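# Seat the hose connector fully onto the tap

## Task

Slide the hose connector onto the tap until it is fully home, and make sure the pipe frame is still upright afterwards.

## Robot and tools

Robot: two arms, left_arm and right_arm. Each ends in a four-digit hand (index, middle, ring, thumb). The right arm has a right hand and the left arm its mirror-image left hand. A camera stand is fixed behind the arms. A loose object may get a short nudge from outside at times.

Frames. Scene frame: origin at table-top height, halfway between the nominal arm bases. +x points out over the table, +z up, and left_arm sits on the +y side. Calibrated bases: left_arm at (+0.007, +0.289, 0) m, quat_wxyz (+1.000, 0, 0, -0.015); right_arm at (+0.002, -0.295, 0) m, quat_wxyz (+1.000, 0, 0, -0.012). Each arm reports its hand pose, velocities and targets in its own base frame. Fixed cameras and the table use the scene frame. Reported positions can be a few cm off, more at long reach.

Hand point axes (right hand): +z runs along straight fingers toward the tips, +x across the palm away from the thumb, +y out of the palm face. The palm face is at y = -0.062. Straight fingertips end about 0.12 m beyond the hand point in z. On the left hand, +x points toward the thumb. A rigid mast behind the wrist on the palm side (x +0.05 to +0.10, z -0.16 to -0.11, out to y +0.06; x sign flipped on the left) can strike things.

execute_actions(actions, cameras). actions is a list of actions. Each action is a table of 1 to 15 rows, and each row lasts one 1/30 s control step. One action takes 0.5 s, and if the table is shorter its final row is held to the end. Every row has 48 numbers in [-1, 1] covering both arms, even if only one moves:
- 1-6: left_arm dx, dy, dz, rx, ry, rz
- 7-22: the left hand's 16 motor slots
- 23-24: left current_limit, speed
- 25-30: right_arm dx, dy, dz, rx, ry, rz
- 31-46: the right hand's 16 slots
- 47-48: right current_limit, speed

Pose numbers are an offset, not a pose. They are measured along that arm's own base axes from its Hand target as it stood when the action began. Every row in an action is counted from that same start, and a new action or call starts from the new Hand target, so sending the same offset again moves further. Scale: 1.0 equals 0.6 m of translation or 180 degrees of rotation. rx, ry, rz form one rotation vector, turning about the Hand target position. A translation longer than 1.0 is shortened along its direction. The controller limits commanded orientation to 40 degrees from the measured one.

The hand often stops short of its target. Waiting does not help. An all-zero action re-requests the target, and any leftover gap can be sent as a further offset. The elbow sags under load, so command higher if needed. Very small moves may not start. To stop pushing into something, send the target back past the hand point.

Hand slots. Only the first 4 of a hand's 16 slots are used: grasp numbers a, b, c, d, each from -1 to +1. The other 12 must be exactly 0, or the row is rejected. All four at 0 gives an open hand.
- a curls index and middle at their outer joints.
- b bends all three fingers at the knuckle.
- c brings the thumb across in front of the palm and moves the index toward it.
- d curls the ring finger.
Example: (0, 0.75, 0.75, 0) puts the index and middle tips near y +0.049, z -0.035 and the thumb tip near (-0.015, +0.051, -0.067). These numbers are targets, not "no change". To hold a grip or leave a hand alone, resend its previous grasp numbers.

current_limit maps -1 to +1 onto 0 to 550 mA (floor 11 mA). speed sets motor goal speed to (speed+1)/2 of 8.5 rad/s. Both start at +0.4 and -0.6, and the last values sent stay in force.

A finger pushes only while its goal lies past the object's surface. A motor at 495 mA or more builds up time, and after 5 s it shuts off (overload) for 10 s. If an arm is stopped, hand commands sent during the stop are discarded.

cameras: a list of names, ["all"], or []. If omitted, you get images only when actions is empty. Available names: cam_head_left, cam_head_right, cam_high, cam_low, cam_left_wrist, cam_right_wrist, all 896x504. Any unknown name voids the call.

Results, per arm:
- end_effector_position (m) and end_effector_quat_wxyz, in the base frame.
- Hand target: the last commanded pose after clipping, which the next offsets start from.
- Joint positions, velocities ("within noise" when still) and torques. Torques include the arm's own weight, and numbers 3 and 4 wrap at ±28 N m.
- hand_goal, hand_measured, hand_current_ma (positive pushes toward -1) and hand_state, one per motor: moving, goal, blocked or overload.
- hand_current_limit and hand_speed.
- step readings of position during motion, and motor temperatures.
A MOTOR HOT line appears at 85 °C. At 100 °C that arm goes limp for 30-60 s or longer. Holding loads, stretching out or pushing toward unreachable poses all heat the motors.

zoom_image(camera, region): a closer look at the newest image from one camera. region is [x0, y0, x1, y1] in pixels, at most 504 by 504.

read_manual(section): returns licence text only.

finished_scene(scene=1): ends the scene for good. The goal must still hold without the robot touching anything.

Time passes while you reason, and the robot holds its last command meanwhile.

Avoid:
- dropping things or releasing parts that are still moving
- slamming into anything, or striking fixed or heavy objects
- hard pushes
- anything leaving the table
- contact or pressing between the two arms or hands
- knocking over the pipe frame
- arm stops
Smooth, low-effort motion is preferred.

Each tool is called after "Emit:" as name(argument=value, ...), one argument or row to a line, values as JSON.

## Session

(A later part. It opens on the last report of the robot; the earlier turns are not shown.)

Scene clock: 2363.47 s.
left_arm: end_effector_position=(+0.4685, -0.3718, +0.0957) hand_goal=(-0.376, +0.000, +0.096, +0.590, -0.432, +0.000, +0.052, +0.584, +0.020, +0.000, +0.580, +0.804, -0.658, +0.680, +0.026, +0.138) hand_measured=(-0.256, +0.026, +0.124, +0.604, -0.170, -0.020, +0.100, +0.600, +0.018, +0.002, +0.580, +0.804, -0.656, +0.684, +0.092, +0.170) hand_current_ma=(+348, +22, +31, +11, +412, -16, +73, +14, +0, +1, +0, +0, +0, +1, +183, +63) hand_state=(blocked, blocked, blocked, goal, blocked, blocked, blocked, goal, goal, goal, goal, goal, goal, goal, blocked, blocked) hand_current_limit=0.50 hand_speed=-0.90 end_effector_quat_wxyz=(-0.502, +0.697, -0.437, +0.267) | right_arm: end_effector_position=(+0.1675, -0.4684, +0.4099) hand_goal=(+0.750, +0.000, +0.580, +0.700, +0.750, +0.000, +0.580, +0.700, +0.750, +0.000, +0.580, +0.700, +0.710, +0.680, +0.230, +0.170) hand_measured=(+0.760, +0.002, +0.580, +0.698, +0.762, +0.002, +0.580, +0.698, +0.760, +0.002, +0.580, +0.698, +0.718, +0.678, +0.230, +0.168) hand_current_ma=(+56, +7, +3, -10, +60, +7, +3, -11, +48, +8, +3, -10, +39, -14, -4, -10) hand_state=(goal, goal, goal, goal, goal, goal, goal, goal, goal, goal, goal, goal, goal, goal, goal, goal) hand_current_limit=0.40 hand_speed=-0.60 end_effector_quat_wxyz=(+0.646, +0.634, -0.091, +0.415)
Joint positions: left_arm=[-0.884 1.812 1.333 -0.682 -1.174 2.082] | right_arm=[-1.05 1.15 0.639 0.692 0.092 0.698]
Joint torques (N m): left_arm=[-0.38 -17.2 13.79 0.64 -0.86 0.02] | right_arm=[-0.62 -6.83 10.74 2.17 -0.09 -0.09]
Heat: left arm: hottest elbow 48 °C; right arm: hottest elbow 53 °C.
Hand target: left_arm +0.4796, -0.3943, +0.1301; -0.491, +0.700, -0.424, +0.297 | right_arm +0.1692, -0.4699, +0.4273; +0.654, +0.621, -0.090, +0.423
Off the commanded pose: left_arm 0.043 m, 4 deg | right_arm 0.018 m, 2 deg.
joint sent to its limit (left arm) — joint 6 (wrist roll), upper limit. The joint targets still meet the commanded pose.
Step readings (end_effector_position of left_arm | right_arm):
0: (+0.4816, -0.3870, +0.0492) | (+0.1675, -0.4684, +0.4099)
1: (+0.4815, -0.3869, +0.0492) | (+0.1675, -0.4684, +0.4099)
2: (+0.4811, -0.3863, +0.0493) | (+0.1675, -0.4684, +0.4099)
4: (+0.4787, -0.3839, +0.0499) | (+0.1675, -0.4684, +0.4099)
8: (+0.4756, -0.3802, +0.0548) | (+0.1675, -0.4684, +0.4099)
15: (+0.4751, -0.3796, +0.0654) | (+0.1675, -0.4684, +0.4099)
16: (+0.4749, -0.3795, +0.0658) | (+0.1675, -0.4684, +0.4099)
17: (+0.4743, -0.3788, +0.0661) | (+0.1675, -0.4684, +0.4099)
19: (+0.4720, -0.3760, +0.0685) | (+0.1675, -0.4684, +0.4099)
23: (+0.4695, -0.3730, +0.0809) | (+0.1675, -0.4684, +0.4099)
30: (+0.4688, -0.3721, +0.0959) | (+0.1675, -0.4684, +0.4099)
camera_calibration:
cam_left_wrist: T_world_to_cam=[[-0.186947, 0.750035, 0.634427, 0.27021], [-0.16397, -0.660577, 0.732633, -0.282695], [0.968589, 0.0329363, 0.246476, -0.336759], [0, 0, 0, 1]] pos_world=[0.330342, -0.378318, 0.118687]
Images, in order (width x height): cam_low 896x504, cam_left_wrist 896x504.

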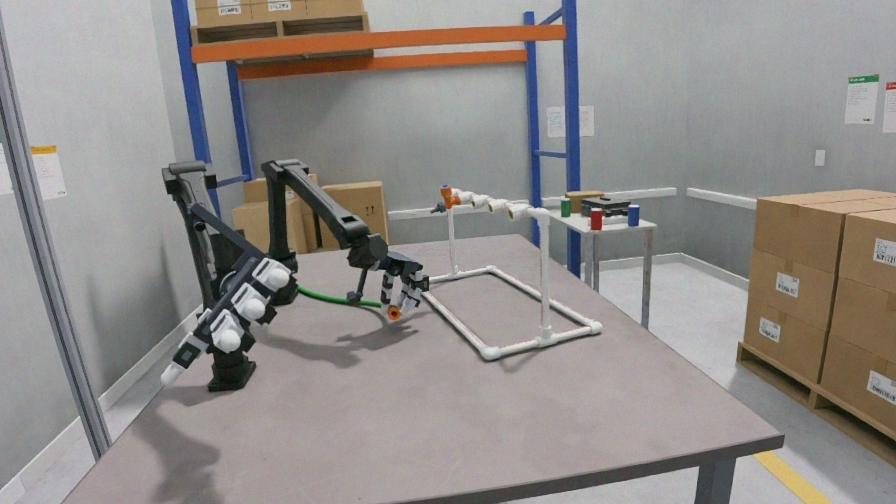

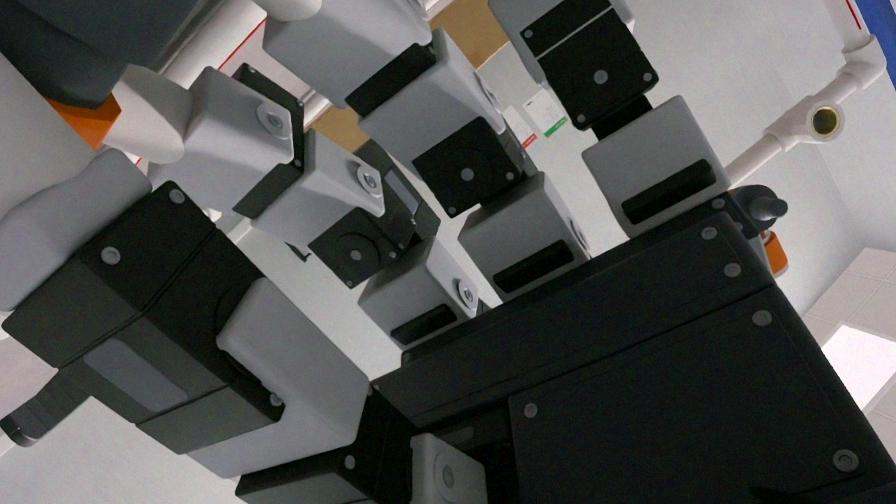

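Emit:
execute_actions(
  actions=[
    [[-0.01,0.06,0.03,-0.0409,0.0068,0.0307,0.25,0.66,0.82,0,0,0,0,0,0,0,0,0,0,0,0,0,0.55,-0.9,0,0,0,0,0,0,0,0,0,0,0,0,0,0,0,0,0,0,0,0,0,0,0.4,-0.6]],
    [[-0.01,0.05,0.04,-0.0409,0.0068,0.0307,0.25,0.66,0.82,0,0,0,0,0,0,0,0,0,0,0,0,0,0.55,-0.9,0,0,0,0,0,0,0,0,0,0,0,0,0,0,0,0,0,0,0,0,0,0,0.4,-0.6]],
  ],
  cameras=["cam_low","cam_high","cam_left_wrist"],
)

Emit:
zoom_image(
  camera="cam_low",
  region=[360, 230, 430, 310],
)

Scene clock: 2374.27 s.
left_arm: end_effector_position=(+0.4639, -0.3262, +0.1608) hand_goal=(-0.402, +0.000, +0.102, +0.594, -0.468, +0.000, +0.048, +0.584, -0.010, +0.000, +0.580, +0.808, -0.658, +0.680, +0.026, +0.142) hand_measured=(-0.272, +0.026, +0.132, +0.610, -0.174, -0.020, +0.100, +0.604, -0.012, +0.002, +0.580, +0.804, -0.664, +0.684, +0.094, +0.176) hand_current_ma=(+392, +23, +34, +12, +426, -16, +82, +17, +0, +1, +0, -1, -3, +1, +191, +68) hand_state=(blocked, blocked, blocked, goal, blocked, blocked, blocked, goal, goal, goal, goal, goal, goal, goal, blocked, blocked) hand_current_limit=0.55 hand_speed=-0.90 end_effector_quat_wxyz=(-0.419, +0.796, -0.337, +0.276) | right_arm: end_effector_position=(+0.1675, -0.4684, +0.4099) hand_goal=(+0.750, +0.000, +0.580, +0.700, +0.750, +0.000, +0.580, +0.700, +0.750, +0.000, +0.580, +0.700, +0.710, +0.680, +0.230, +0.170) hand_measured=(+0.760, +0.002, +0.580, +0.698, +0.762, +0.002, +0.580, +0.698, +0.760, +0.002, +0.580, +0.698, +0.718, +0.678, +0.230, +0.168) hand_current_ma=(+56, +7, +3, -10, +60, +7, +3, -11, +48, +8, +3, -10, +39, -14, -4, -10) hand_state=(goal, goal, goal, goal, goal, goal, goal, goal, goal, goal, goal, goal, goal, goal, goal, goal) hand_current_limit=0.40 hand_speed=-0.60 end_effector_quat_wxyz=(+0.646, +0.634, -0.091, +0.415)
Joint positions: left_arm=[-0.794 1.634 1.32 -0.939 -1.022 1.757] | right_arm=[-1.05 1.15 0.639 0.692 0.092 0.698]
Joint torques (N m): left_arm=[0.85 -13.98 10.39 0.58 -0.7 -0.27] | right_arm=[-0.56 -6.77 10.77 2.18 -0.09 -0.09]
Heat: left arm: hottest elbow 48 °C; right arm: hottest elbow 53 °C.
Hand target: left_arm +0.4676, -0.3284, +0.1720; -0.415, +0.801, -0.324, +0.285 | right_arm +0.1692, -0.4699, +0.4273; +0.654, +0.621, -0.090, +0.423
Off the commanded pose: left_arm 0.012 m, 2 deg | right_arm 0.018 m, 2 deg.
Step readings (end_effector_position of left_arm | right_arm):
0: (+0.4685, -0.3718, +0.0957) | (+0.1675, -0.4684, +0.4099)
1: (+0.4683, -0.3719, +0.0955) | (+0.1675, -0.4684, +0.4099)
2: (+0.4669, -0.3730, +0.0951) | (+0.1675, -0.4684, +0.4099)
4: (+0.4648, -0.3725, +0.0966) | (+0.1675, -0.4684, +0.4099)
8: (+0.4651, -0.3678, +0.1179) | (+0.1675, -0.4684, +0.4099)
15: (+0.4692, -0.3556, +0.1401) | (+0.1675, -0.4684, +0.4099)
16: (+0.4689, -0.3553, +0.1396) | (+0.1675, -0.4684, +0.4099)
17: (+0.4674, -0.3554, +0.1376) | (+0.1675, -0.4684, +0.4099)
19: (+0.4642, -0.3540, +0.1365) | (+0.1675, -0.4684, +0.4099)
23: (+0.4618, -0.3400, +0.1464) | (+0.1675, -0.4684, +0.4099)
30: (+0.4649, -0.3265, +0.1615) | (+0.1675, -0.4684, +0.4099)
camera_calibration:
cam_left_wrist: T_world_to_cam=[[-0.32252, 0.85168, 0.413064, 0.325548], [-0.0565929, -0.452953, 0.889737, -0.308431], [0.944869, 0.263582, 0.194285, -0.255233], [0, 0, 0, 1]] pos_world=[0.328702, -0.349693, 0.189539]
Images, in order (width x height): cam_high 896x504, cam_low 896x504, cam_left_wrist 896x504.

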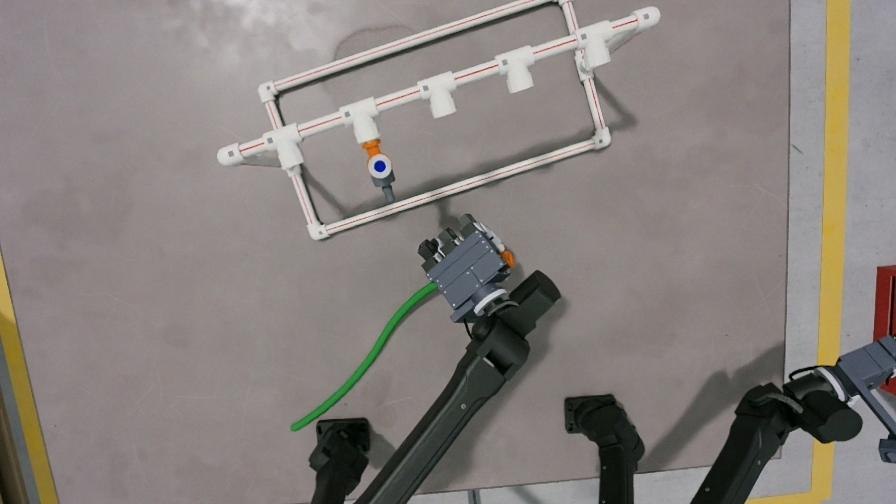

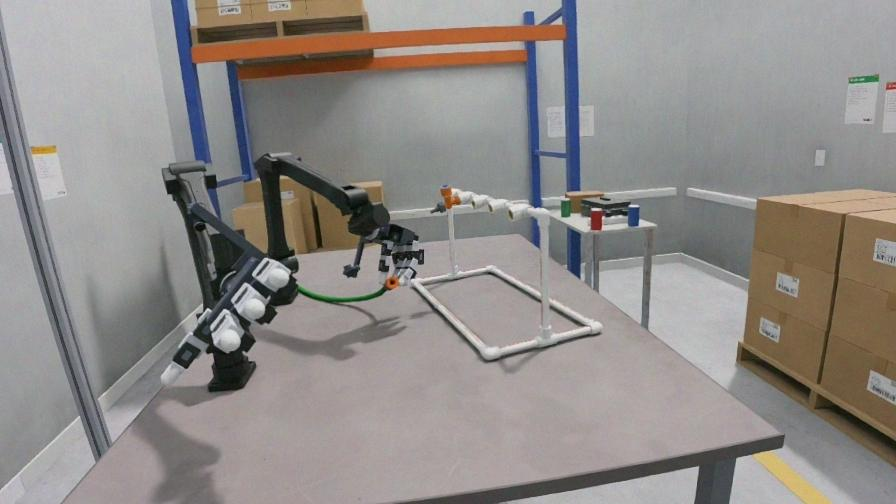

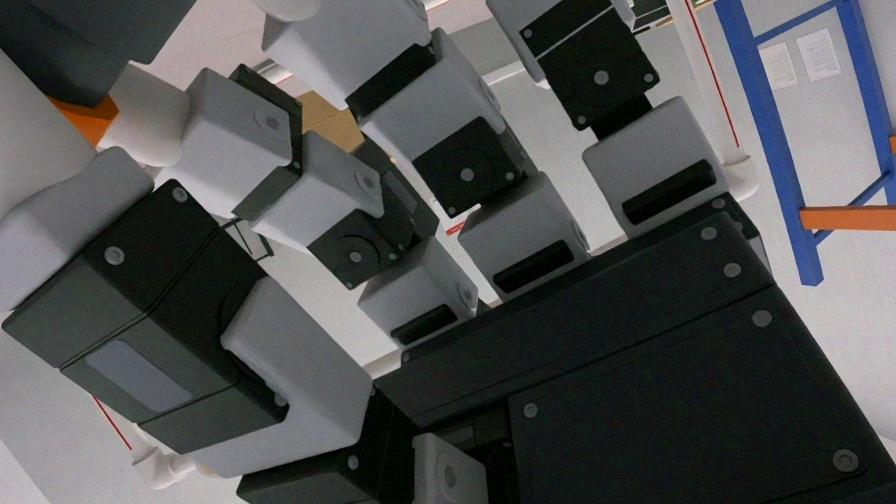

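Scaled by 6.300.

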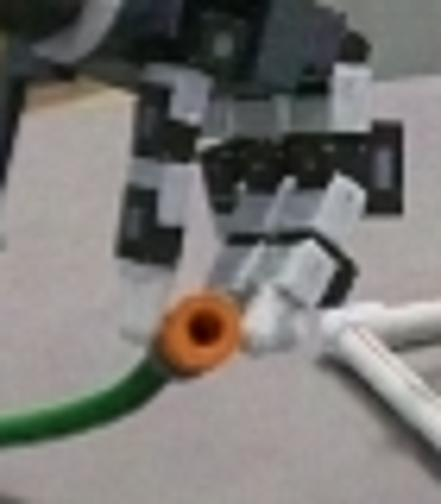

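Emit:
execute_actions(
  actions=[
    [[-0.006,0.0325,0.016,-0.0409,0.0068,0.0307,0.25,0.66,0.82,0,0,0,0,0,0,0,0,0,0,0,0,0,0.55,-0.9,0,0,0,0,0,0,0,0,0,0,0,0,0,0,0,0,0,0,0,0,0,0,0.4,-0.6]],
    [[-0.006,0.0325,0.016,-0.0409,0.0068,0.0307,0.25,0.66,0.82,0,0,0,0,0,0,0,0,0,0,0,0,0,0.55,-0.9,0,0,0,0,0,0,0,0,0,0,0,0,0,0,0,0,0,0,0,0,0,0,0.4,-0.6]],
    [[-0.006,0.0325,0.016,-0.0409,0.0068,0.0307,0.25,0.66,0.82,0,0,0,0,0,0,0,0,0,0,0,0,0,0.55,-0.9,0,0,0,0,0,0,0,0,0,0,0,0,0,0,0,0,0,0,0,0,0,0,0.4,-0.6]],
    [[-0.006,0.0325,0.016,-0.0409,0.0068,0.0307,0.25,0.66,0.82,0,0,0,0,0,0,0,0,0,0,0,0,0,0.55,-0.9,0,0,0,0,0,0,0,0,0,0,0,0,0,0,0,0,0,0,0,0,0,0,0.4,-0.6]],
  ],
  cameras=["cam_low","cam_high","cam_left_wrist"],
)

Emit:
zoom_image(
  camera="cam_low",
  region=[350, 200, 430, 290],
)

Emit:
zoom_image(
  camera="cam_high",
  region=[380, 190, 520, 330],
)

Scene clock: 2392.10 s.
left_arm: end_effector_position=(+0.4534, -0.2532, +0.2031) hand_goal=(-0.402, +0.000, +0.102, +0.594, -0.468, +0.000, +0.048, +0.584, -0.010, +0.000, +0.580, +0.808, -0.658, +0.680, +0.026, +0.142) hand_measured=(-0.280, +0.026, +0.134, +0.612, -0.174, -0.020, +0.100, +0.606, -0.010, +0.002, +0.580, +0.806, -0.668, +0.684, +0.094, +0.176) hand_current_ma=(+358, +23, +37, +15, +426, -14, +85, +21, +0, +0, +0, -1, -7, +1, +192, +69) hand_state=(blocked, blocked, blocked, goal, blocked, goal, blocked, blocked, goal, goal, goal, goal, goal, goal, blocked, blocked) hand_current_limit=0.55 hand_speed=-0.90 end_effector_quat_wxyz=(-0.238, +0.935, -0.118, +0.234) | right_arm: end_effector_position=(+0.1675, -0.4684, +0.4099) hand_goal=(+0.750, +0.000, +0.580, +0.700, +0.750, +0.000, +0.580, +0.700, +0.750, +0.000, +0.580, +0.700, +0.710, +0.680, +0.230, +0.170) hand_measured=(+0.760, +0.002, +0.580, +0.698, +0.762, +0.002, +0.580, +0.698, +0.760, +0.002, +0.580, +0.698, +0.718, +0.678, +0.230, +0.168) hand_current_ma=(+56, +7, +3, -10, +60, +7, +3, -11, +48, +8, +3, -10, +39, -14, -4, -10) hand_state=(goal, goal, goal, goal, goal, goal, goal, goal, goal, goal, goal, goal, goal, goal, goal, goal) hand_current_limit=0.40 hand_speed=-0.60 end_effector_quat_wxyz=(+0.646, +0.634, -0.091, +0.415)
Joint positions: left_arm=[-0.591 1.434 1.246 -1.139 -0.642 1.311] | right_arm=[-1.05 1.15 0.639 0.692 0.092 0.698]
Joint torques (N m): left_arm=[0.97 -12.16 9.32 0.69 -0.25 -0.42] | right_arm=[-0.62 -6.77 10.76 2.18 -0.09 -0.09]
Heat: left arm: hottest elbow 47 °C; right arm: hottest elbow 53 °C.
Hand target: left_arm +0.4531, -0.2504, +0.2104; -0.231, +0.937, -0.101, +0.240 | right_arm +0.1692, -0.4699, +0.4273; +0.654, +0.621, -0.090, +0.423
Off the commanded pose: left_arm 0.008 m, 2 deg | right_arm 0.018 m, 2 deg.
Step readings (end_effector_position of left_arm | right_arm):
0: (+0.4639, -0.3262, +0.1609) | (+0.1675, -0.4684, +0.4099)
1: (+0.4637, -0.3264, +0.1607) | (+0.1675, -0.4684, +0.4099)
2: (+0.4626, -0.3273, +0.1595) | (+0.1675, -0.4684, +0.4099)
4: (+0.4595, -0.3278, +0.1576) | (+0.1675, -0.4684, +0.4099)
8: (+0.4593, -0.3195, +0.1622) | (+0.1675, -0.4684, +0.4099)
15: (+0.4625, -0.3099, +0.1707) | (+0.1675, -0.4684, +0.4099)
16: (+0.4621, -0.3102, +0.1705) | (+0.1675, -0.4684, +0.4099)
17: (+0.4608, -0.3114, +0.1695) | (+0.1675, -0.4684, +0.4099)
19: (+0.4573, -0.3112, +0.1676) | (+0.1675, -0.4684, +0.4099)
23: (+0.4554, -0.3003, +0.1724) | (+0.1675, -0.4684, +0.4099)
30: (+0.4597, -0.2907, +0.1820) | (+0.1675, -0.4684, +0.4099)
31: (+0.4592, -0.2912, +0.1817) | (+0.1675, -0.4684, +0.4099)
32: (+0.4579, -0.2924, +0.1809) | (+0.1675, -0.4684, +0.4099)
34: (+0.4544, -0.2926, +0.1791) | (+0.1675, -0.4684, +0.4099)
38: (+0.4526, -0.2815, +0.1830) | (+0.1675, -0.4684, +0.4099)
45: (+0.4567, -0.2721, +0.1928) | (+0.1675, -0.4684, +0.4099)
46: (+0.4564, -0.2726, +0.1927) | (+0.1675, -0.4684, +0.4099)
47: (+0.4551, -0.2736, +0.1917) | (+0.1675, -0.4684, +0.4099)
49: (+0.4514, -0.2739, +0.1900) | (+0.1675, -0.4684, +0.4099)
53: (+0.4494, -0.2619, +0.1932) | (+0.1675, -0.4684, +0.4099)
60: (+0.4535, -0.2530, +0.2032) | (+0.1675, -0.4684, +0.4099)
camera_calibration:
cam_left_wrist: T_world_to_cam=[[-0.627604, 0.778109, 0.0256957, 0.440889], [0.104511, 0.0514977, 0.99319, -0.279961], [0.771486, 0.626015, -0.113641, -0.0398715], [0, 0, 0, 1]] pos_world=[0.336723, -0.303682, 0.262195]
Images, in order (width x height): cam_high 896x504, cam_low 896x504, cam_left_wrist 896x504.

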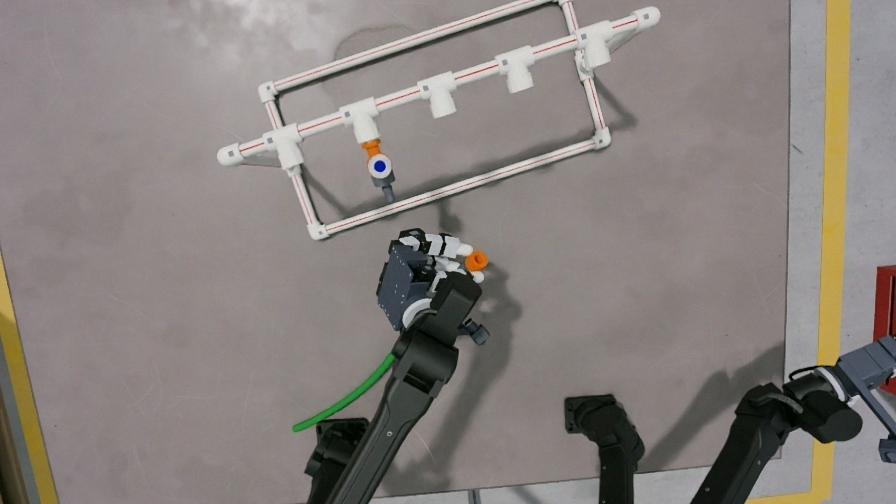

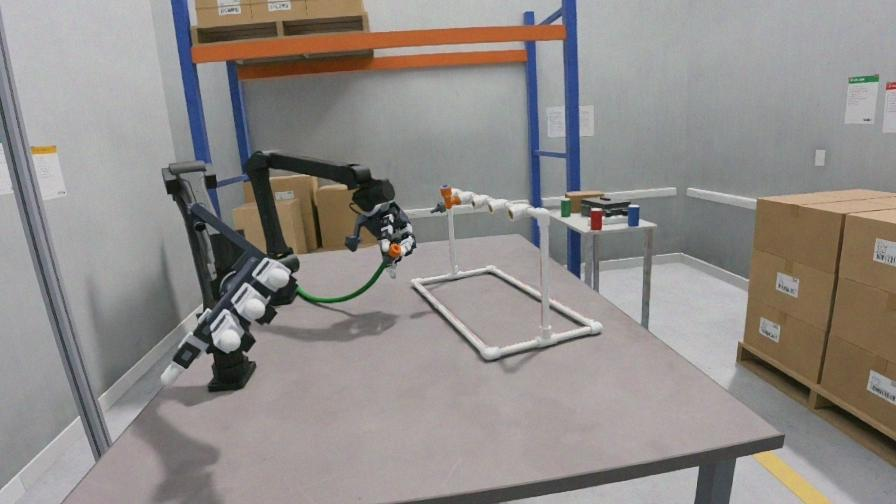

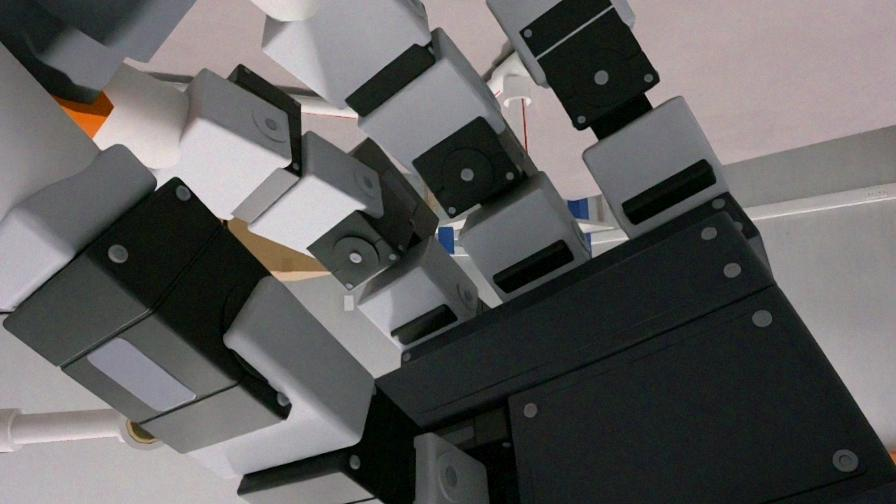

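Scaled by 5.600.

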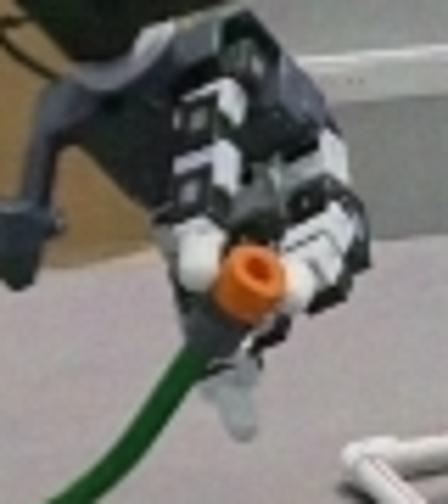

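Scaled by 3.600.

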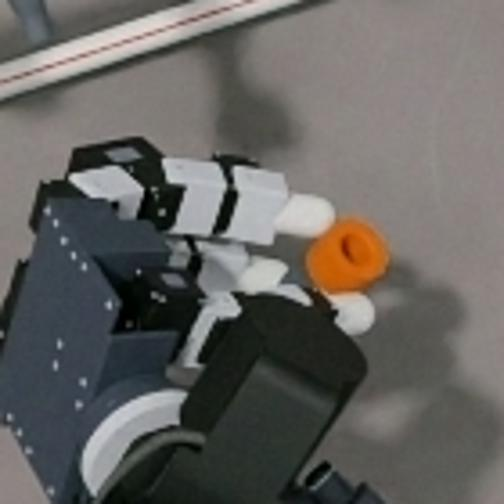

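Emit:
execute_actions(
  actions=[
    [[0,0,0,0,0,0,0.25,0.615,0.8,-0.4,0,0,0,0,0,0,0,0,0,0,0,0,0.55,-0.9,0,0,0,0,0,0,0,0,0,0,0,0,0,0,0,0,0,0,0,0,0,0,0.4,-0.6]],
    [[0,0,0,0,0,0,0.25,0.57,0.78,-0.8,0,0,0,0,0,0,0,0,0,0,0,0,0.55,-0.9,0,0,0,0,0,0,0,0,0,0,0,0,0,0,0,0,0,0,0,0,0,0,0.4,-0.6]],
  ],
  cameras=["cam_low","cam_high","cam_left_wrist"],
)

Emit:
zoom_image(
  camera="cam_low",
  region=[350, 200, 430, 290],
)

Emit:
zoom_image(
  camera="cam_high",
  region=[430, 220, 510, 310],
)

Scene clock: 2448.97 s.
left_arm: end_effector_position=(+0.4538, -0.2533, +0.2034) hand_goal=(-0.348, +0.000, +0.178, +0.576, -0.470, +0.000, +0.066, +0.572, +0.476, +0.000, +1.000, +1.000, -0.590, +0.680, +0.036, +0.130) hand_measured=(-0.290, +0.026, +0.190, +0.596, -0.174, -0.014, +0.108, +0.606, +0.466, +0.002, +0.994, +0.996, -0.654, +0.678, +0.094, +0.172) hand_current_ma=(+109, +23, +8, +18, +426, -7, +59, +43, -7, +0, -3, -1, -118, +0, +149, +97) hand_state=(blocked, blocked, goal, goal, blocked, goal, blocked, blocked, goal, goal, goal, goal, blocked, goal, blocked, blocked) hand_current_limit=0.55 hand_speed=-0.90 end_effector_quat_wxyz=(-0.237, +0.936, -0.115, +0.235) | right_arm: end_effector_position=(+0.1675, -0.4684, +0.4099) hand_goal=(+0.750, +0.000, +0.580, +0.700, +0.750, +0.000, +0.580, +0.700, +0.750, +0.000, +0.580, +0.700, +0.710, +0.680, +0.230, +0.170) hand_measured=(+0.760, +0.002, +0.580, +0.698, +0.762, +0.002, +0.580, +0.698, +0.760, +0.002, +0.580, +0.698, +0.718, +0.678, +0.230, +0.168) hand_current_ma=(+56, +7, +3, -10, +60, +7, +3, -11, +48, +8, +3, -10, +39, -14, -4, -10) hand_state=(goal, goal, goal, goal, goal, goal, goal, goal, goal, goal, goal, goal, goal, goal, goal, goal) hand_current_limit=0.40 hand_speed=-0.60 end_effector_quat_wxyz=(+0.646, +0.634, -0.091, +0.415)
Joint positions: left_arm=[-0.591 1.434 1.246 -1.139 -0.642 1.307] | right_arm=[-1.05 1.15 0.639 0.692 0.092 0.698]
Joint torques (N m): left_arm=[0.91 -12.1 9.26 0.66 -0.25 -0.41] | right_arm=[-0.62 -6.77 10.76 2.18 -0.09 -0.09]
Heat: left arm: hottest elbow 46 °C; right arm: hottest elbow 53 °C.
Hand target: left_arm +0.4531, -0.2503, +0.2104; -0.231, +0.937, -0.101, +0.240 | right_arm +0.1692, -0.4699, +0.4273; +0.654, +0.621, -0.090, +0.423
Off the commanded pose: left_arm 0.008 m, 2 deg | right_arm 0.018 m, 2 deg.
Step readings (end_effector_position of left_arm | right_arm):
0: (+0.4535, -0.2532, +0.2032) | (+0.1675, -0.4684, +0.4099)
1: (+0.4535, -0.2532, +0.2032) | (+0.1675, -0.4684, +0.4099)
2: (+0.4535, -0.2532, +0.2032) | (+0.1675, -0.4684, +0.4099)
4: (+0.4535, -0.2532, +0.2032) | (+0.1675, -0.4684, +0.4099)
8: (+0.4536, -0.2532, +0.2032) | (+0.1675, -0.4684, +0.4099)
15: (+0.4536, -0.2532, +0.2032) | (+0.1675, -0.4684, +0.4099)
16: (+0.4536, -0.2532, +0.2032) | (+0.1675, -0.4684, +0.4099)
17: (+0.4536, -0.2532, +0.2032) | (+0.1675, -0.4684, +0.4099)
19: (+0.4537, -0.2532, +0.2033) | (+0.1675, -0.4684, +0.4099)
23: (+0.4537, -0.2532, +0.2033) | (+0.1675, -0.4684, +0.4099)
30: (+0.4538, -0.2532, +0.2033) | (+0.1675, -0.4684, +0.4099)
camera_calibration:
cam_left_wrist: T_world_to_cam=[[-0.630665, 0.775725, 0.0226463, 0.442617], [0.102396, 0.0542511, 0.993263, -0.278564], [0.769271, 0.628735, -0.113645, -0.0384228], [0, 0, 0, 1]] pos_world=[0.337224, -0.304079, 0.262297]
Images, in order (width x height): cam_high 896x504, cam_low 896x504, cam_left_wrist 896x504.

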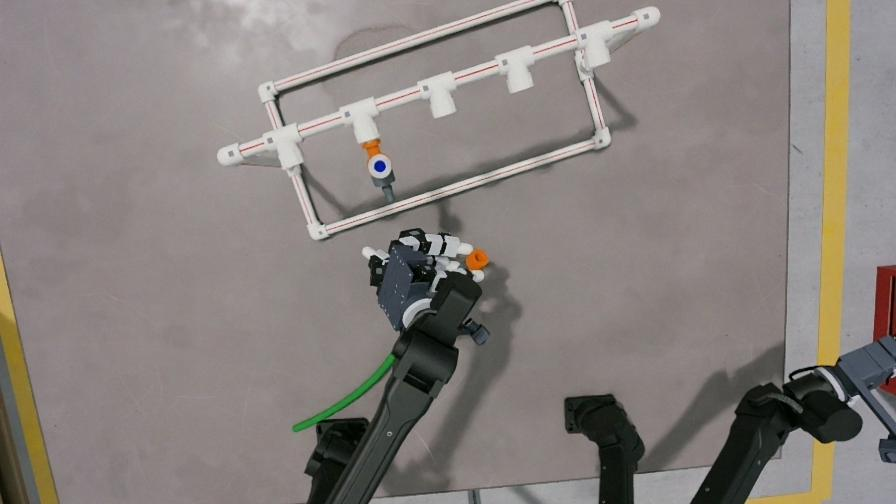

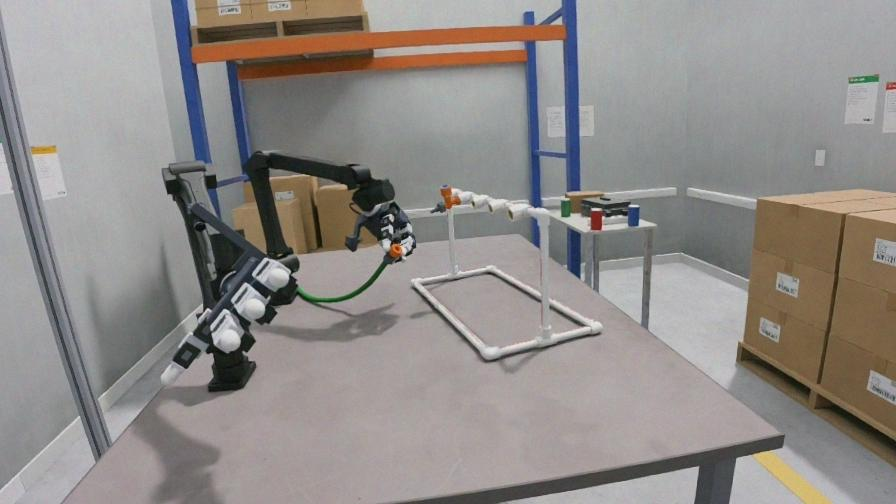

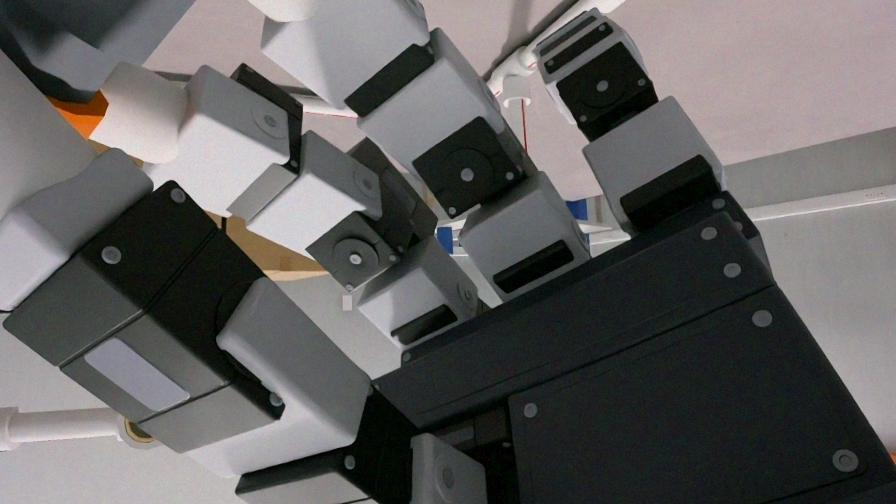

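Scaled by 5.600.

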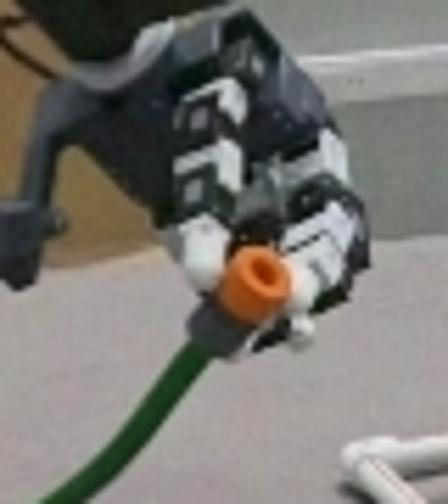

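Scaled by 5.600.

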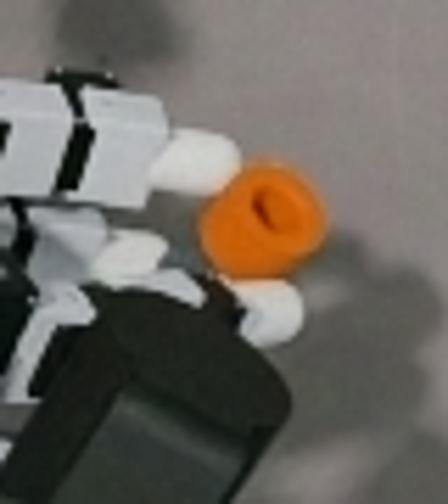

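Emit:
execute_actions(
  actions=[
    [[-0.0258,-0.0055,-0.028,0.0409,-0.0068,-0.0307,0.25,0.6,0.82,-0.8,0,0,0,0,0,0,0,0,0,0,0,0,0.55,-0.9,0,0,0,0,0,0,0,0,0,0,0,0,0,0,0,0,0,0,0,0,0,0,0.4,-0.6]],
    [[-0.0258,-0.0055,-0.028,0.0409,-0.0068,-0.0307,0.25,0.6,0.82,-0.8,0,0,0,0,0,0,0,0,0,0,0,0,0.55,-0.9,0,0,0,0,0,0,0,0,0,0,0,0,0,0,0,0,0,0,0,0,0,0,0.4,-0.6]],
    [[-0.0258,-0.0055,-0.028,0.0409,-0.0068,-0.0307,0.25,0.6,0.82,-0.8,0,0,0,0,0,0,0,0,0,0,0,0,0.55,-0.9,0,0,0,0,0,0,0,0,0,0,0,0,0,0,0,0,0,0,0,0,0,0,0.4,-0.6]],
    [[-0.0258,-0.0055,-0.028,0.0409,-0.0068,-0.0307,0.25,0.6,0.82,-0.8,0,0,0,0,0,0,0,0,0,0,0,0,0.55,-0.9,0,0,0,0,0,0,0,0,0,0,0,0,0,0,0,0,0,0,0,0,0,0,0.4,-0.6]],
    [[-0.0258,-0.0055,-0.028,0.0409,-0.0068,-0.0307,0.25,0.6,0.82,-0.8,0,0,0,0,0,0,0,0,0,0,0,0,0.55,-0.9,0,0,0,0,0,0,0,0,0,0,0,0,0,0,0,0,0,0,0,0,0,0,0.4,-0.6]],
    [[-0.0258,-0.0055,-0.028,0.0409,-0.0068,-0.0307,0.25,0.6,0.82,-0.8,0,0,0,0,0,0,0,0,0,0,0,0,0.55,-0.9,0,0,0,0,0,0,0,0,0,0,0,0,0,0,0,0,0,0,0,0,0,0,0.4,-0.6]],
  ],
  cameras=["cam_low","cam_high"],
)

Emit:
zoom_image(
  camera="cam_low",
  region=[320, 220, 420, 330],
)

Scene clock: 2594.17 s.
left_arm: end_effector_position=(+0.3621, -0.2711, +0.1091) hand_goal=(-0.402, +0.000, +0.164, +0.582, -0.522, +0.000, +0.060, +0.584, +0.440, +0.000, +1.000, +1.000, -0.658, +0.680, +0.026, +0.130) hand_measured=(-0.302, +0.024, +0.190, +0.596, -0.180, -0.012, +0.112, +0.606, +0.434, +0.002, +0.994, +0.996, -0.660, +0.682, +0.094, +0.172) hand_current_ma=(+264, +20, +29, +10, +426, -6, +81, +22, -4, +0, -2, -1, +0, +1, +192, +97) hand_state=(blocked, blocked, blocked, goal, blocked, goal, blocked, blocked, goal, goal, goal, goal, goal, goal, blocked, blocked) hand_current_limit=0.55 hand_speed=-0.90 end_effector_quat_wxyz=(-0.489, +0.706, -0.418, +0.295) | right_arm: end_effector_position=(+0.1675, -0.4684, +0.4099) hand_goal=(+0.750, +0.000, +0.580, +0.700, +0.750, +0.000, +0.580, +0.700, +0.750, +0.000, +0.580, +0.700, +0.710, +0.680, +0.230, +0.170) hand_measured=(+0.760, +0.002, +0.580, +0.698, +0.762, +0.002, +0.580, +0.698, +0.760, +0.002, +0.580, +0.698, +0.718, +0.678, +0.230, +0.168) hand_current_ma=(+56, +7, +3, -10, +60, +7, +3, -11, +48, +8, +3, -10, +39, -14, -4, -10) hand_state=(goal, goal, goal, goal, goal, goal, goal, goal, goal, goal, goal, goal, goal, goal, goal, goal) hand_current_limit=0.40 hand_speed=-0.60 end_effector_quat_wxyz=(+0.646, +0.634, -0.091, +0.415)
Joint positions: left_arm=[-0.93 1.432 0.888 -0.648 -1.188 1.968] | right_arm=[-1.05 1.15 0.639 0.692 0.092 0.698]
Joint torques (N m): left_arm=[0.5 -10.23 7.91 1.36 -0.98 0.22] | right_arm=[-0.62 -6.77 10.76 2.17 -0.09 -0.09]
Heat: left arm: hottest elbow 44 °C; right arm: hottest elbow 54 °C.
Hand target: left_arm +0.3603, -0.2701, +0.1095; -0.491, +0.700, -0.424, +0.297 | right_arm +0.1692, -0.4699, +0.4273; +0.654, +0.621, -0.090, +0.423
Off the commanded pose: left_arm 0.002 m, 1 deg | right_arm 0.018 m, 2 deg.
Step readings (end_effector_position of left_arm | right_arm):
0: (+0.4538, -0.2533, +0.2034) | (+0.1675, -0.4684, +0.4099)
1: (+0.4539, -0.2530, +0.2034) | (+0.1675, -0.4684, +0.4099)
2: (+0.4547, -0.2505, +0.2030) | (+0.1675, -0.4684, +0.4099)
4: (+0.4539, -0.2470, +0.2005) | (+0.1675, -0.4684, +0.4099)
8: (+0.4459, -0.2469, +0.1899) | (+0.1675, -0.4684, +0.4099)
15: (+0.4398, -0.2516, +0.1849) | (+0.1675, -0.4684, +0.4099)
16: (+0.4402, -0.2512, +0.1851) | (+0.1675, -0.4684, +0.4099)
17: (+0.4408, -0.2498, +0.1852) | (+0.1675, -0.4684, +0.4099)
19: (+0.4408, -0.2474, +0.1837) | (+0.1675, -0.4684, +0.4099)
23: (+0.4306, -0.2510, +0.1737) | (+0.1675, -0.4684, +0.4099)
30: (+0.4242, -0.2561, +0.1684) | (+0.1675, -0.4684, +0.4099)
31: (+0.4245, -0.2558, +0.1685) | (+0.1675, -0.4684, +0.4099)
32: (+0.4254, -0.2543, +0.1686) | (+0.1675, -0.4684, +0.4099)
34: (+0.4253, -0.2519, +0.1677) | (+0.1675, -0.4684, +0.4099)
38: (+0.4148, -0.2550, +0.1575) | (+0.1675, -0.4684, +0.4099)
45: (+0.4086, -0.2598, +0.1523) | (+0.1675, -0.4684, +0.4099)
46: (+0.4090, -0.2595, +0.1524) | (+0.1675, -0.4684, +0.4099)
47: (+0.4097, -0.2583, +0.1528) | (+0.1675, -0.4684, +0.4099)
49: (+0.4097, -0.2560, +0.1522) | (+0.1675, -0.4684, +0.4099)
53: (+0.3989, -0.2589, +0.1424) | (+0.1675, -0.4684, +0.4099)
60: (+0.3931, -0.2634, +0.1374) | (+0.1675, -0.4684, +0.4099)
61: (+0.3933, -0.2634, +0.1374) | (+0.1675, -0.4684, +0.4099)
62: (+0.3942, -0.2621, +0.1380) | (+0.1675, -0.4684, +0.4099)
64: (+0.3937, -0.2600, +0.1376) | (+0.1675, -0.4684, +0.4099)
68: (+0.3831, -0.2632, +0.1290) | (+0.1675, -0.4684, +0.4099)
75: (+0.3776, -0.2675, +0.1238) | (+0.1675, -0.4684, +0.4099)
76: (+0.3779, -0.2672, +0.1238) | (+0.1675, -0.4684, +0.4099)
77: (+0.3784, -0.2662, +0.1243) | (+0.1675, -0.4684, +0.4099)
79: (+0.3778, -0.2643, +0.1245) | (+0.1675, -0.4684, +0.4099)
83: (+0.3678, -0.2677, +0.1168) | (+0.1675, -0.4684, +0.4099)
90: (+0.3623, -0.2716, +0.1102) | (+0.1675, -0.4684, +0.4099)
Images, in order (width x height): cam_high 896x504, cam_low 896x504.

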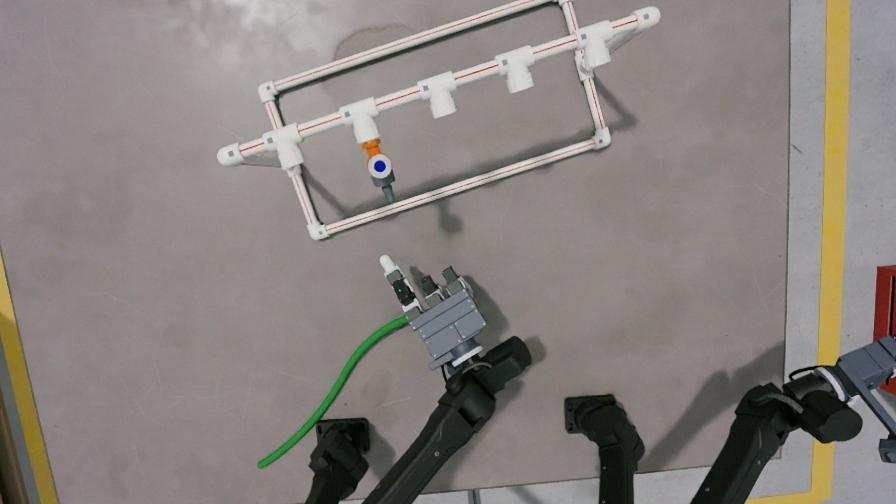

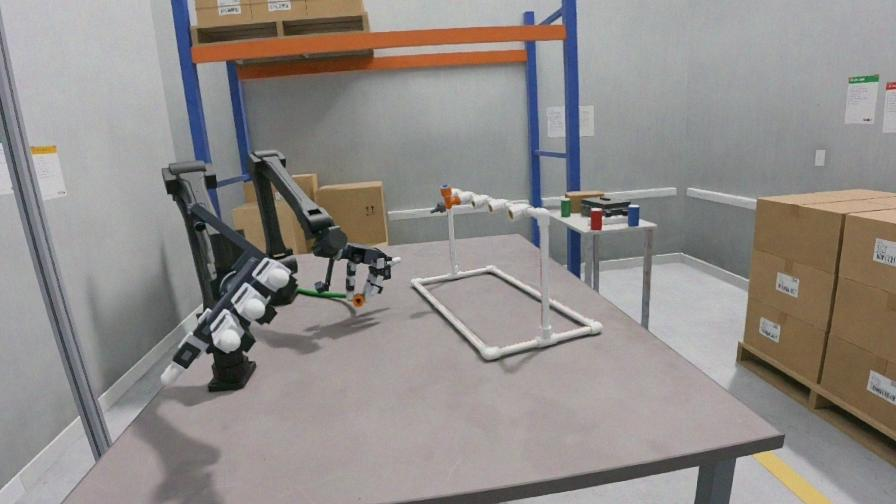

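Scaled by 4.582.

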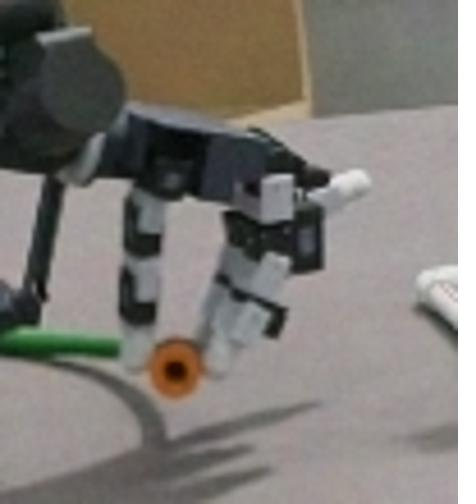

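Emit:
execute_actions(
  actions=[
    [[0.025,-0.05,-0.03,0,0,0,0.25,0.6,0.82,-0.8,0,0,0,0,0,0,0,0,0,0,0,0,0.55,-0.9,0,0,0,0,0,0,0,0,0,0,0,0,0,0,0,0,0,0,0,0,0,0,0.4,-0.6]],
    [[0.03,-0.06,-0.025,0,0,0,0.25,0.6,0.82,-0.8,0,0,0,0,0,0,0,0,0,0,0,0,0.55,-0.9,0,0,0,0,0,0,0,0,0,0,0,0,0,0,0,0,0,0,0,0,0,0,0.4,-0.6]],
    [[0.03,-0.06,-0.01,0,0,0,0.25,0.6,0.82,-0.8,0,0,0,0,0,0,0,0,0,0,0,0,0.55,-0.9,0,0,0,0,0,0,0,0,0,0,0,0,0,0,0,0,0,0,0,0,0,0,0.4,-0.6]],
    [[0.03,-0.06,-0.01,0,0,0,0.25,0.6,0.82,-0.8,0,0,0,0,0,0,0,0,0,0,0,0,0.55,-0.9,0,0,0,0,0,0,0,0,0,0,0,0,0,0,0,0,0,0,0,0,0,0,0.4,-0.6]],
  ],
  cameras=["cam_low","cam_high"],
)

Emit:
zoom_image(
  camera="cam_low",
  region=[330, 240, 430, 350],
)

Scene clock: 2610.27 s.
left_arm: end_effector_position=(+0.4180, -0.3823, +0.0519) hand_goal=(-0.402, +0.000, +0.164, +0.582, -0.522, +0.000, +0.060, +0.584, +0.440, +0.000, +1.000, +1.000, -0.658, +0.680, +0.026, +0.130) hand_measured=(-0.320, +0.026, +0.198, +0.602, -0.238, -0.024, +0.112, +0.606, +0.432, +0.002, +0.994, +0.996, -0.664, +0.684, +0.094, +0.172) hand_current_ma=(+187, +23, +41, +18, +426, -19, +81, +22, -4, +0, -2, -1, -2, +2, +193, +92) hand_state=(blocked, blocked, blocked, goal, blocked, blocked, blocked, blocked, goal, goal, goal, goal, goal, goal, blocked, blocked) hand_current_limit=0.55 hand_speed=-0.90 end_effector_quat_wxyz=(-0.502, +0.691, -0.442, +0.274) | right_arm: end_effector_position=(+0.1675, -0.4684, +0.4099) hand_goal=(+0.750, +0.000, +0.580, +0.700, +0.750, +0.000, +0.580, +0.700, +0.750, +0.000, +0.580, +0.700, +0.710, +0.680, +0.230, +0.170) hand_measured=(+0.760, +0.002, +0.580, +0.698, +0.762, +0.002, +0.580, +0.698, +0.760, +0.002, +0.580, +0.698, +0.718, +0.678, +0.230, +0.168) hand_current_ma=(+56, +7, +3, -10, +60, +7, +3, -11, +48, +8, +3, -10, +39, -14, -4, -10) hand_state=(goal, goal, goal, goal, goal, goal, goal, goal, goal, goal, goal, goal, goal, goal, goal, goal) hand_current_limit=0.40 hand_speed=-0.60 end_effector_quat_wxyz=(+0.646, +0.634, -0.091, +0.415)
Joint positions: left_arm=[-0.973 1.836 1.243 -0.726 -1.206 1.909] | right_arm=[-1.05 1.15 0.639 0.692 0.092 0.698]
Joint torques (N m): left_arm=[-0.38 -13.8 12.92 0.4 -0.87 -0.31] | right_arm=[-0.56 -6.77 10.77 2.18 -0.09 -0.09]
Motor temperatures (°C): left_arm=[26 37 43 26 30 27] | right_arm=[26 29 54 27 24 25]
Heat: left arm: hottest elbow 43 °C; right arm: hottest elbow 54 °C.
Hand target: left_arm +0.4293, -0.4082, +0.0646; -0.491, +0.700, -0.424, +0.297 | right_arm +0.1692, -0.4699, +0.4273; +0.654, +0.621, -0.090, +0.423
Off the commanded pose: left_arm 0.031 m, 4 deg | right_arm 0.018 m, 2 deg.
Step readings (end_effector_position of left_arm | right_arm):
0: (+0.3621, -0.2711, +0.1090) | (+0.1675, -0.4684, +0.4099)
1: (+0.3621, -0.2711, +0.1090) | (+0.1675, -0.4684, +0.4099)
2: (+0.3623, -0.2712, +0.1083) | (+0.1675, -0.4684, +0.4099)
4: (+0.3630, -0.2725, +0.1028) | (+0.1675, -0.4684, +0.4099)
8: (+0.3616, -0.2736, +0.0787) | (+0.1675, -0.4684, +0.4099)
15: (+0.3597, -0.2733, +0.0644) | (+0.1675, -0.4684, +0.4099)
16: (+0.3597, -0.2733, +0.0644) | (+0.1675, -0.4684, +0.4099)
17: (+0.3600, -0.2741, +0.0645) | (+0.1675, -0.4684, +0.4099)
19: (+0.3631, -0.2802, +0.0642) | (+0.1675, -0.4684, +0.4099)
23: (+0.3726, -0.2998, +0.0597) | (+0.1675, -0.4684, +0.4099)
30: (+0.3759, -0.3084, +0.0540) | (+0.1675, -0.4684, +0.4099)
31: (+0.3763, -0.3087, +0.0545) | (+0.1675, -0.4684, +0.4099)
32: (+0.3770, -0.3096, +0.0546) | (+0.1675, -0.4684, +0.4099)
34: (+0.3812, -0.3169, +0.0548) | (+0.1675, -0.4684, +0.4099)
38: (+0.3933, -0.3376, +0.0531) | (+0.1675, -0.4684, +0.4099)
45: (+0.3977, -0.3453, +0.0516) | (+0.1675, -0.4684, +0.4099)
46: (+0.3978, -0.3455, +0.0517) | (+0.1675, -0.4684, +0.4099)
47: (+0.3981, -0.3466, +0.0516) | (+0.1675, -0.4684, +0.4099)
49: (+0.4018, -0.3538, +0.0514) | (+0.1675, -0.4684, +0.4099)
53: (+0.4138, -0.3746, +0.0517) | (+0.1675, -0.4684, +0.4099)
60: (+0.4180, -0.3822, +0.0520) | (+0.1675, -0.4684, +0.4099)
Images, in order (width x height): cam_high 896x504, cam_low 896x504.

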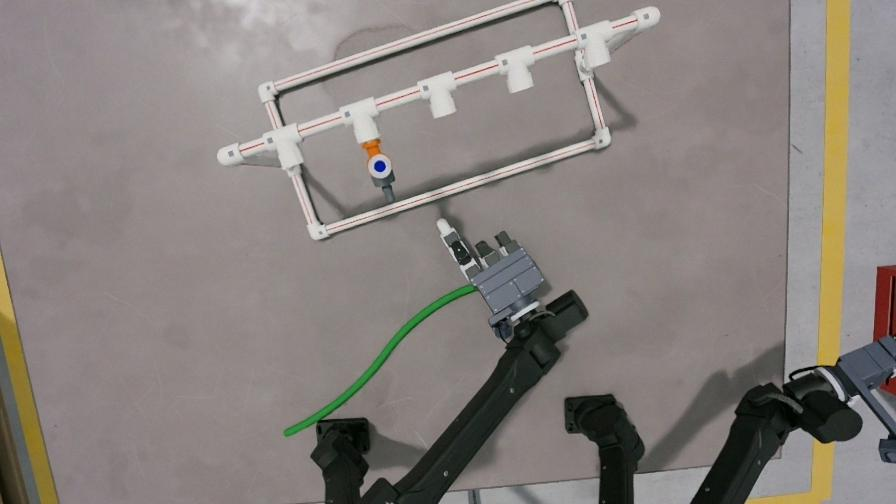

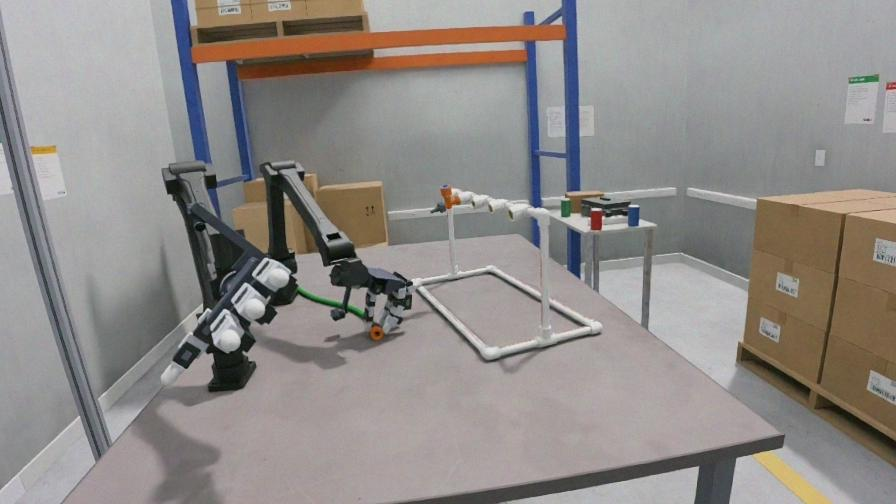

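Scaled by 4.582.

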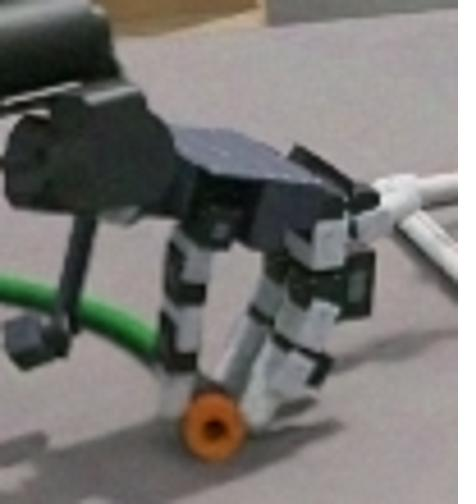

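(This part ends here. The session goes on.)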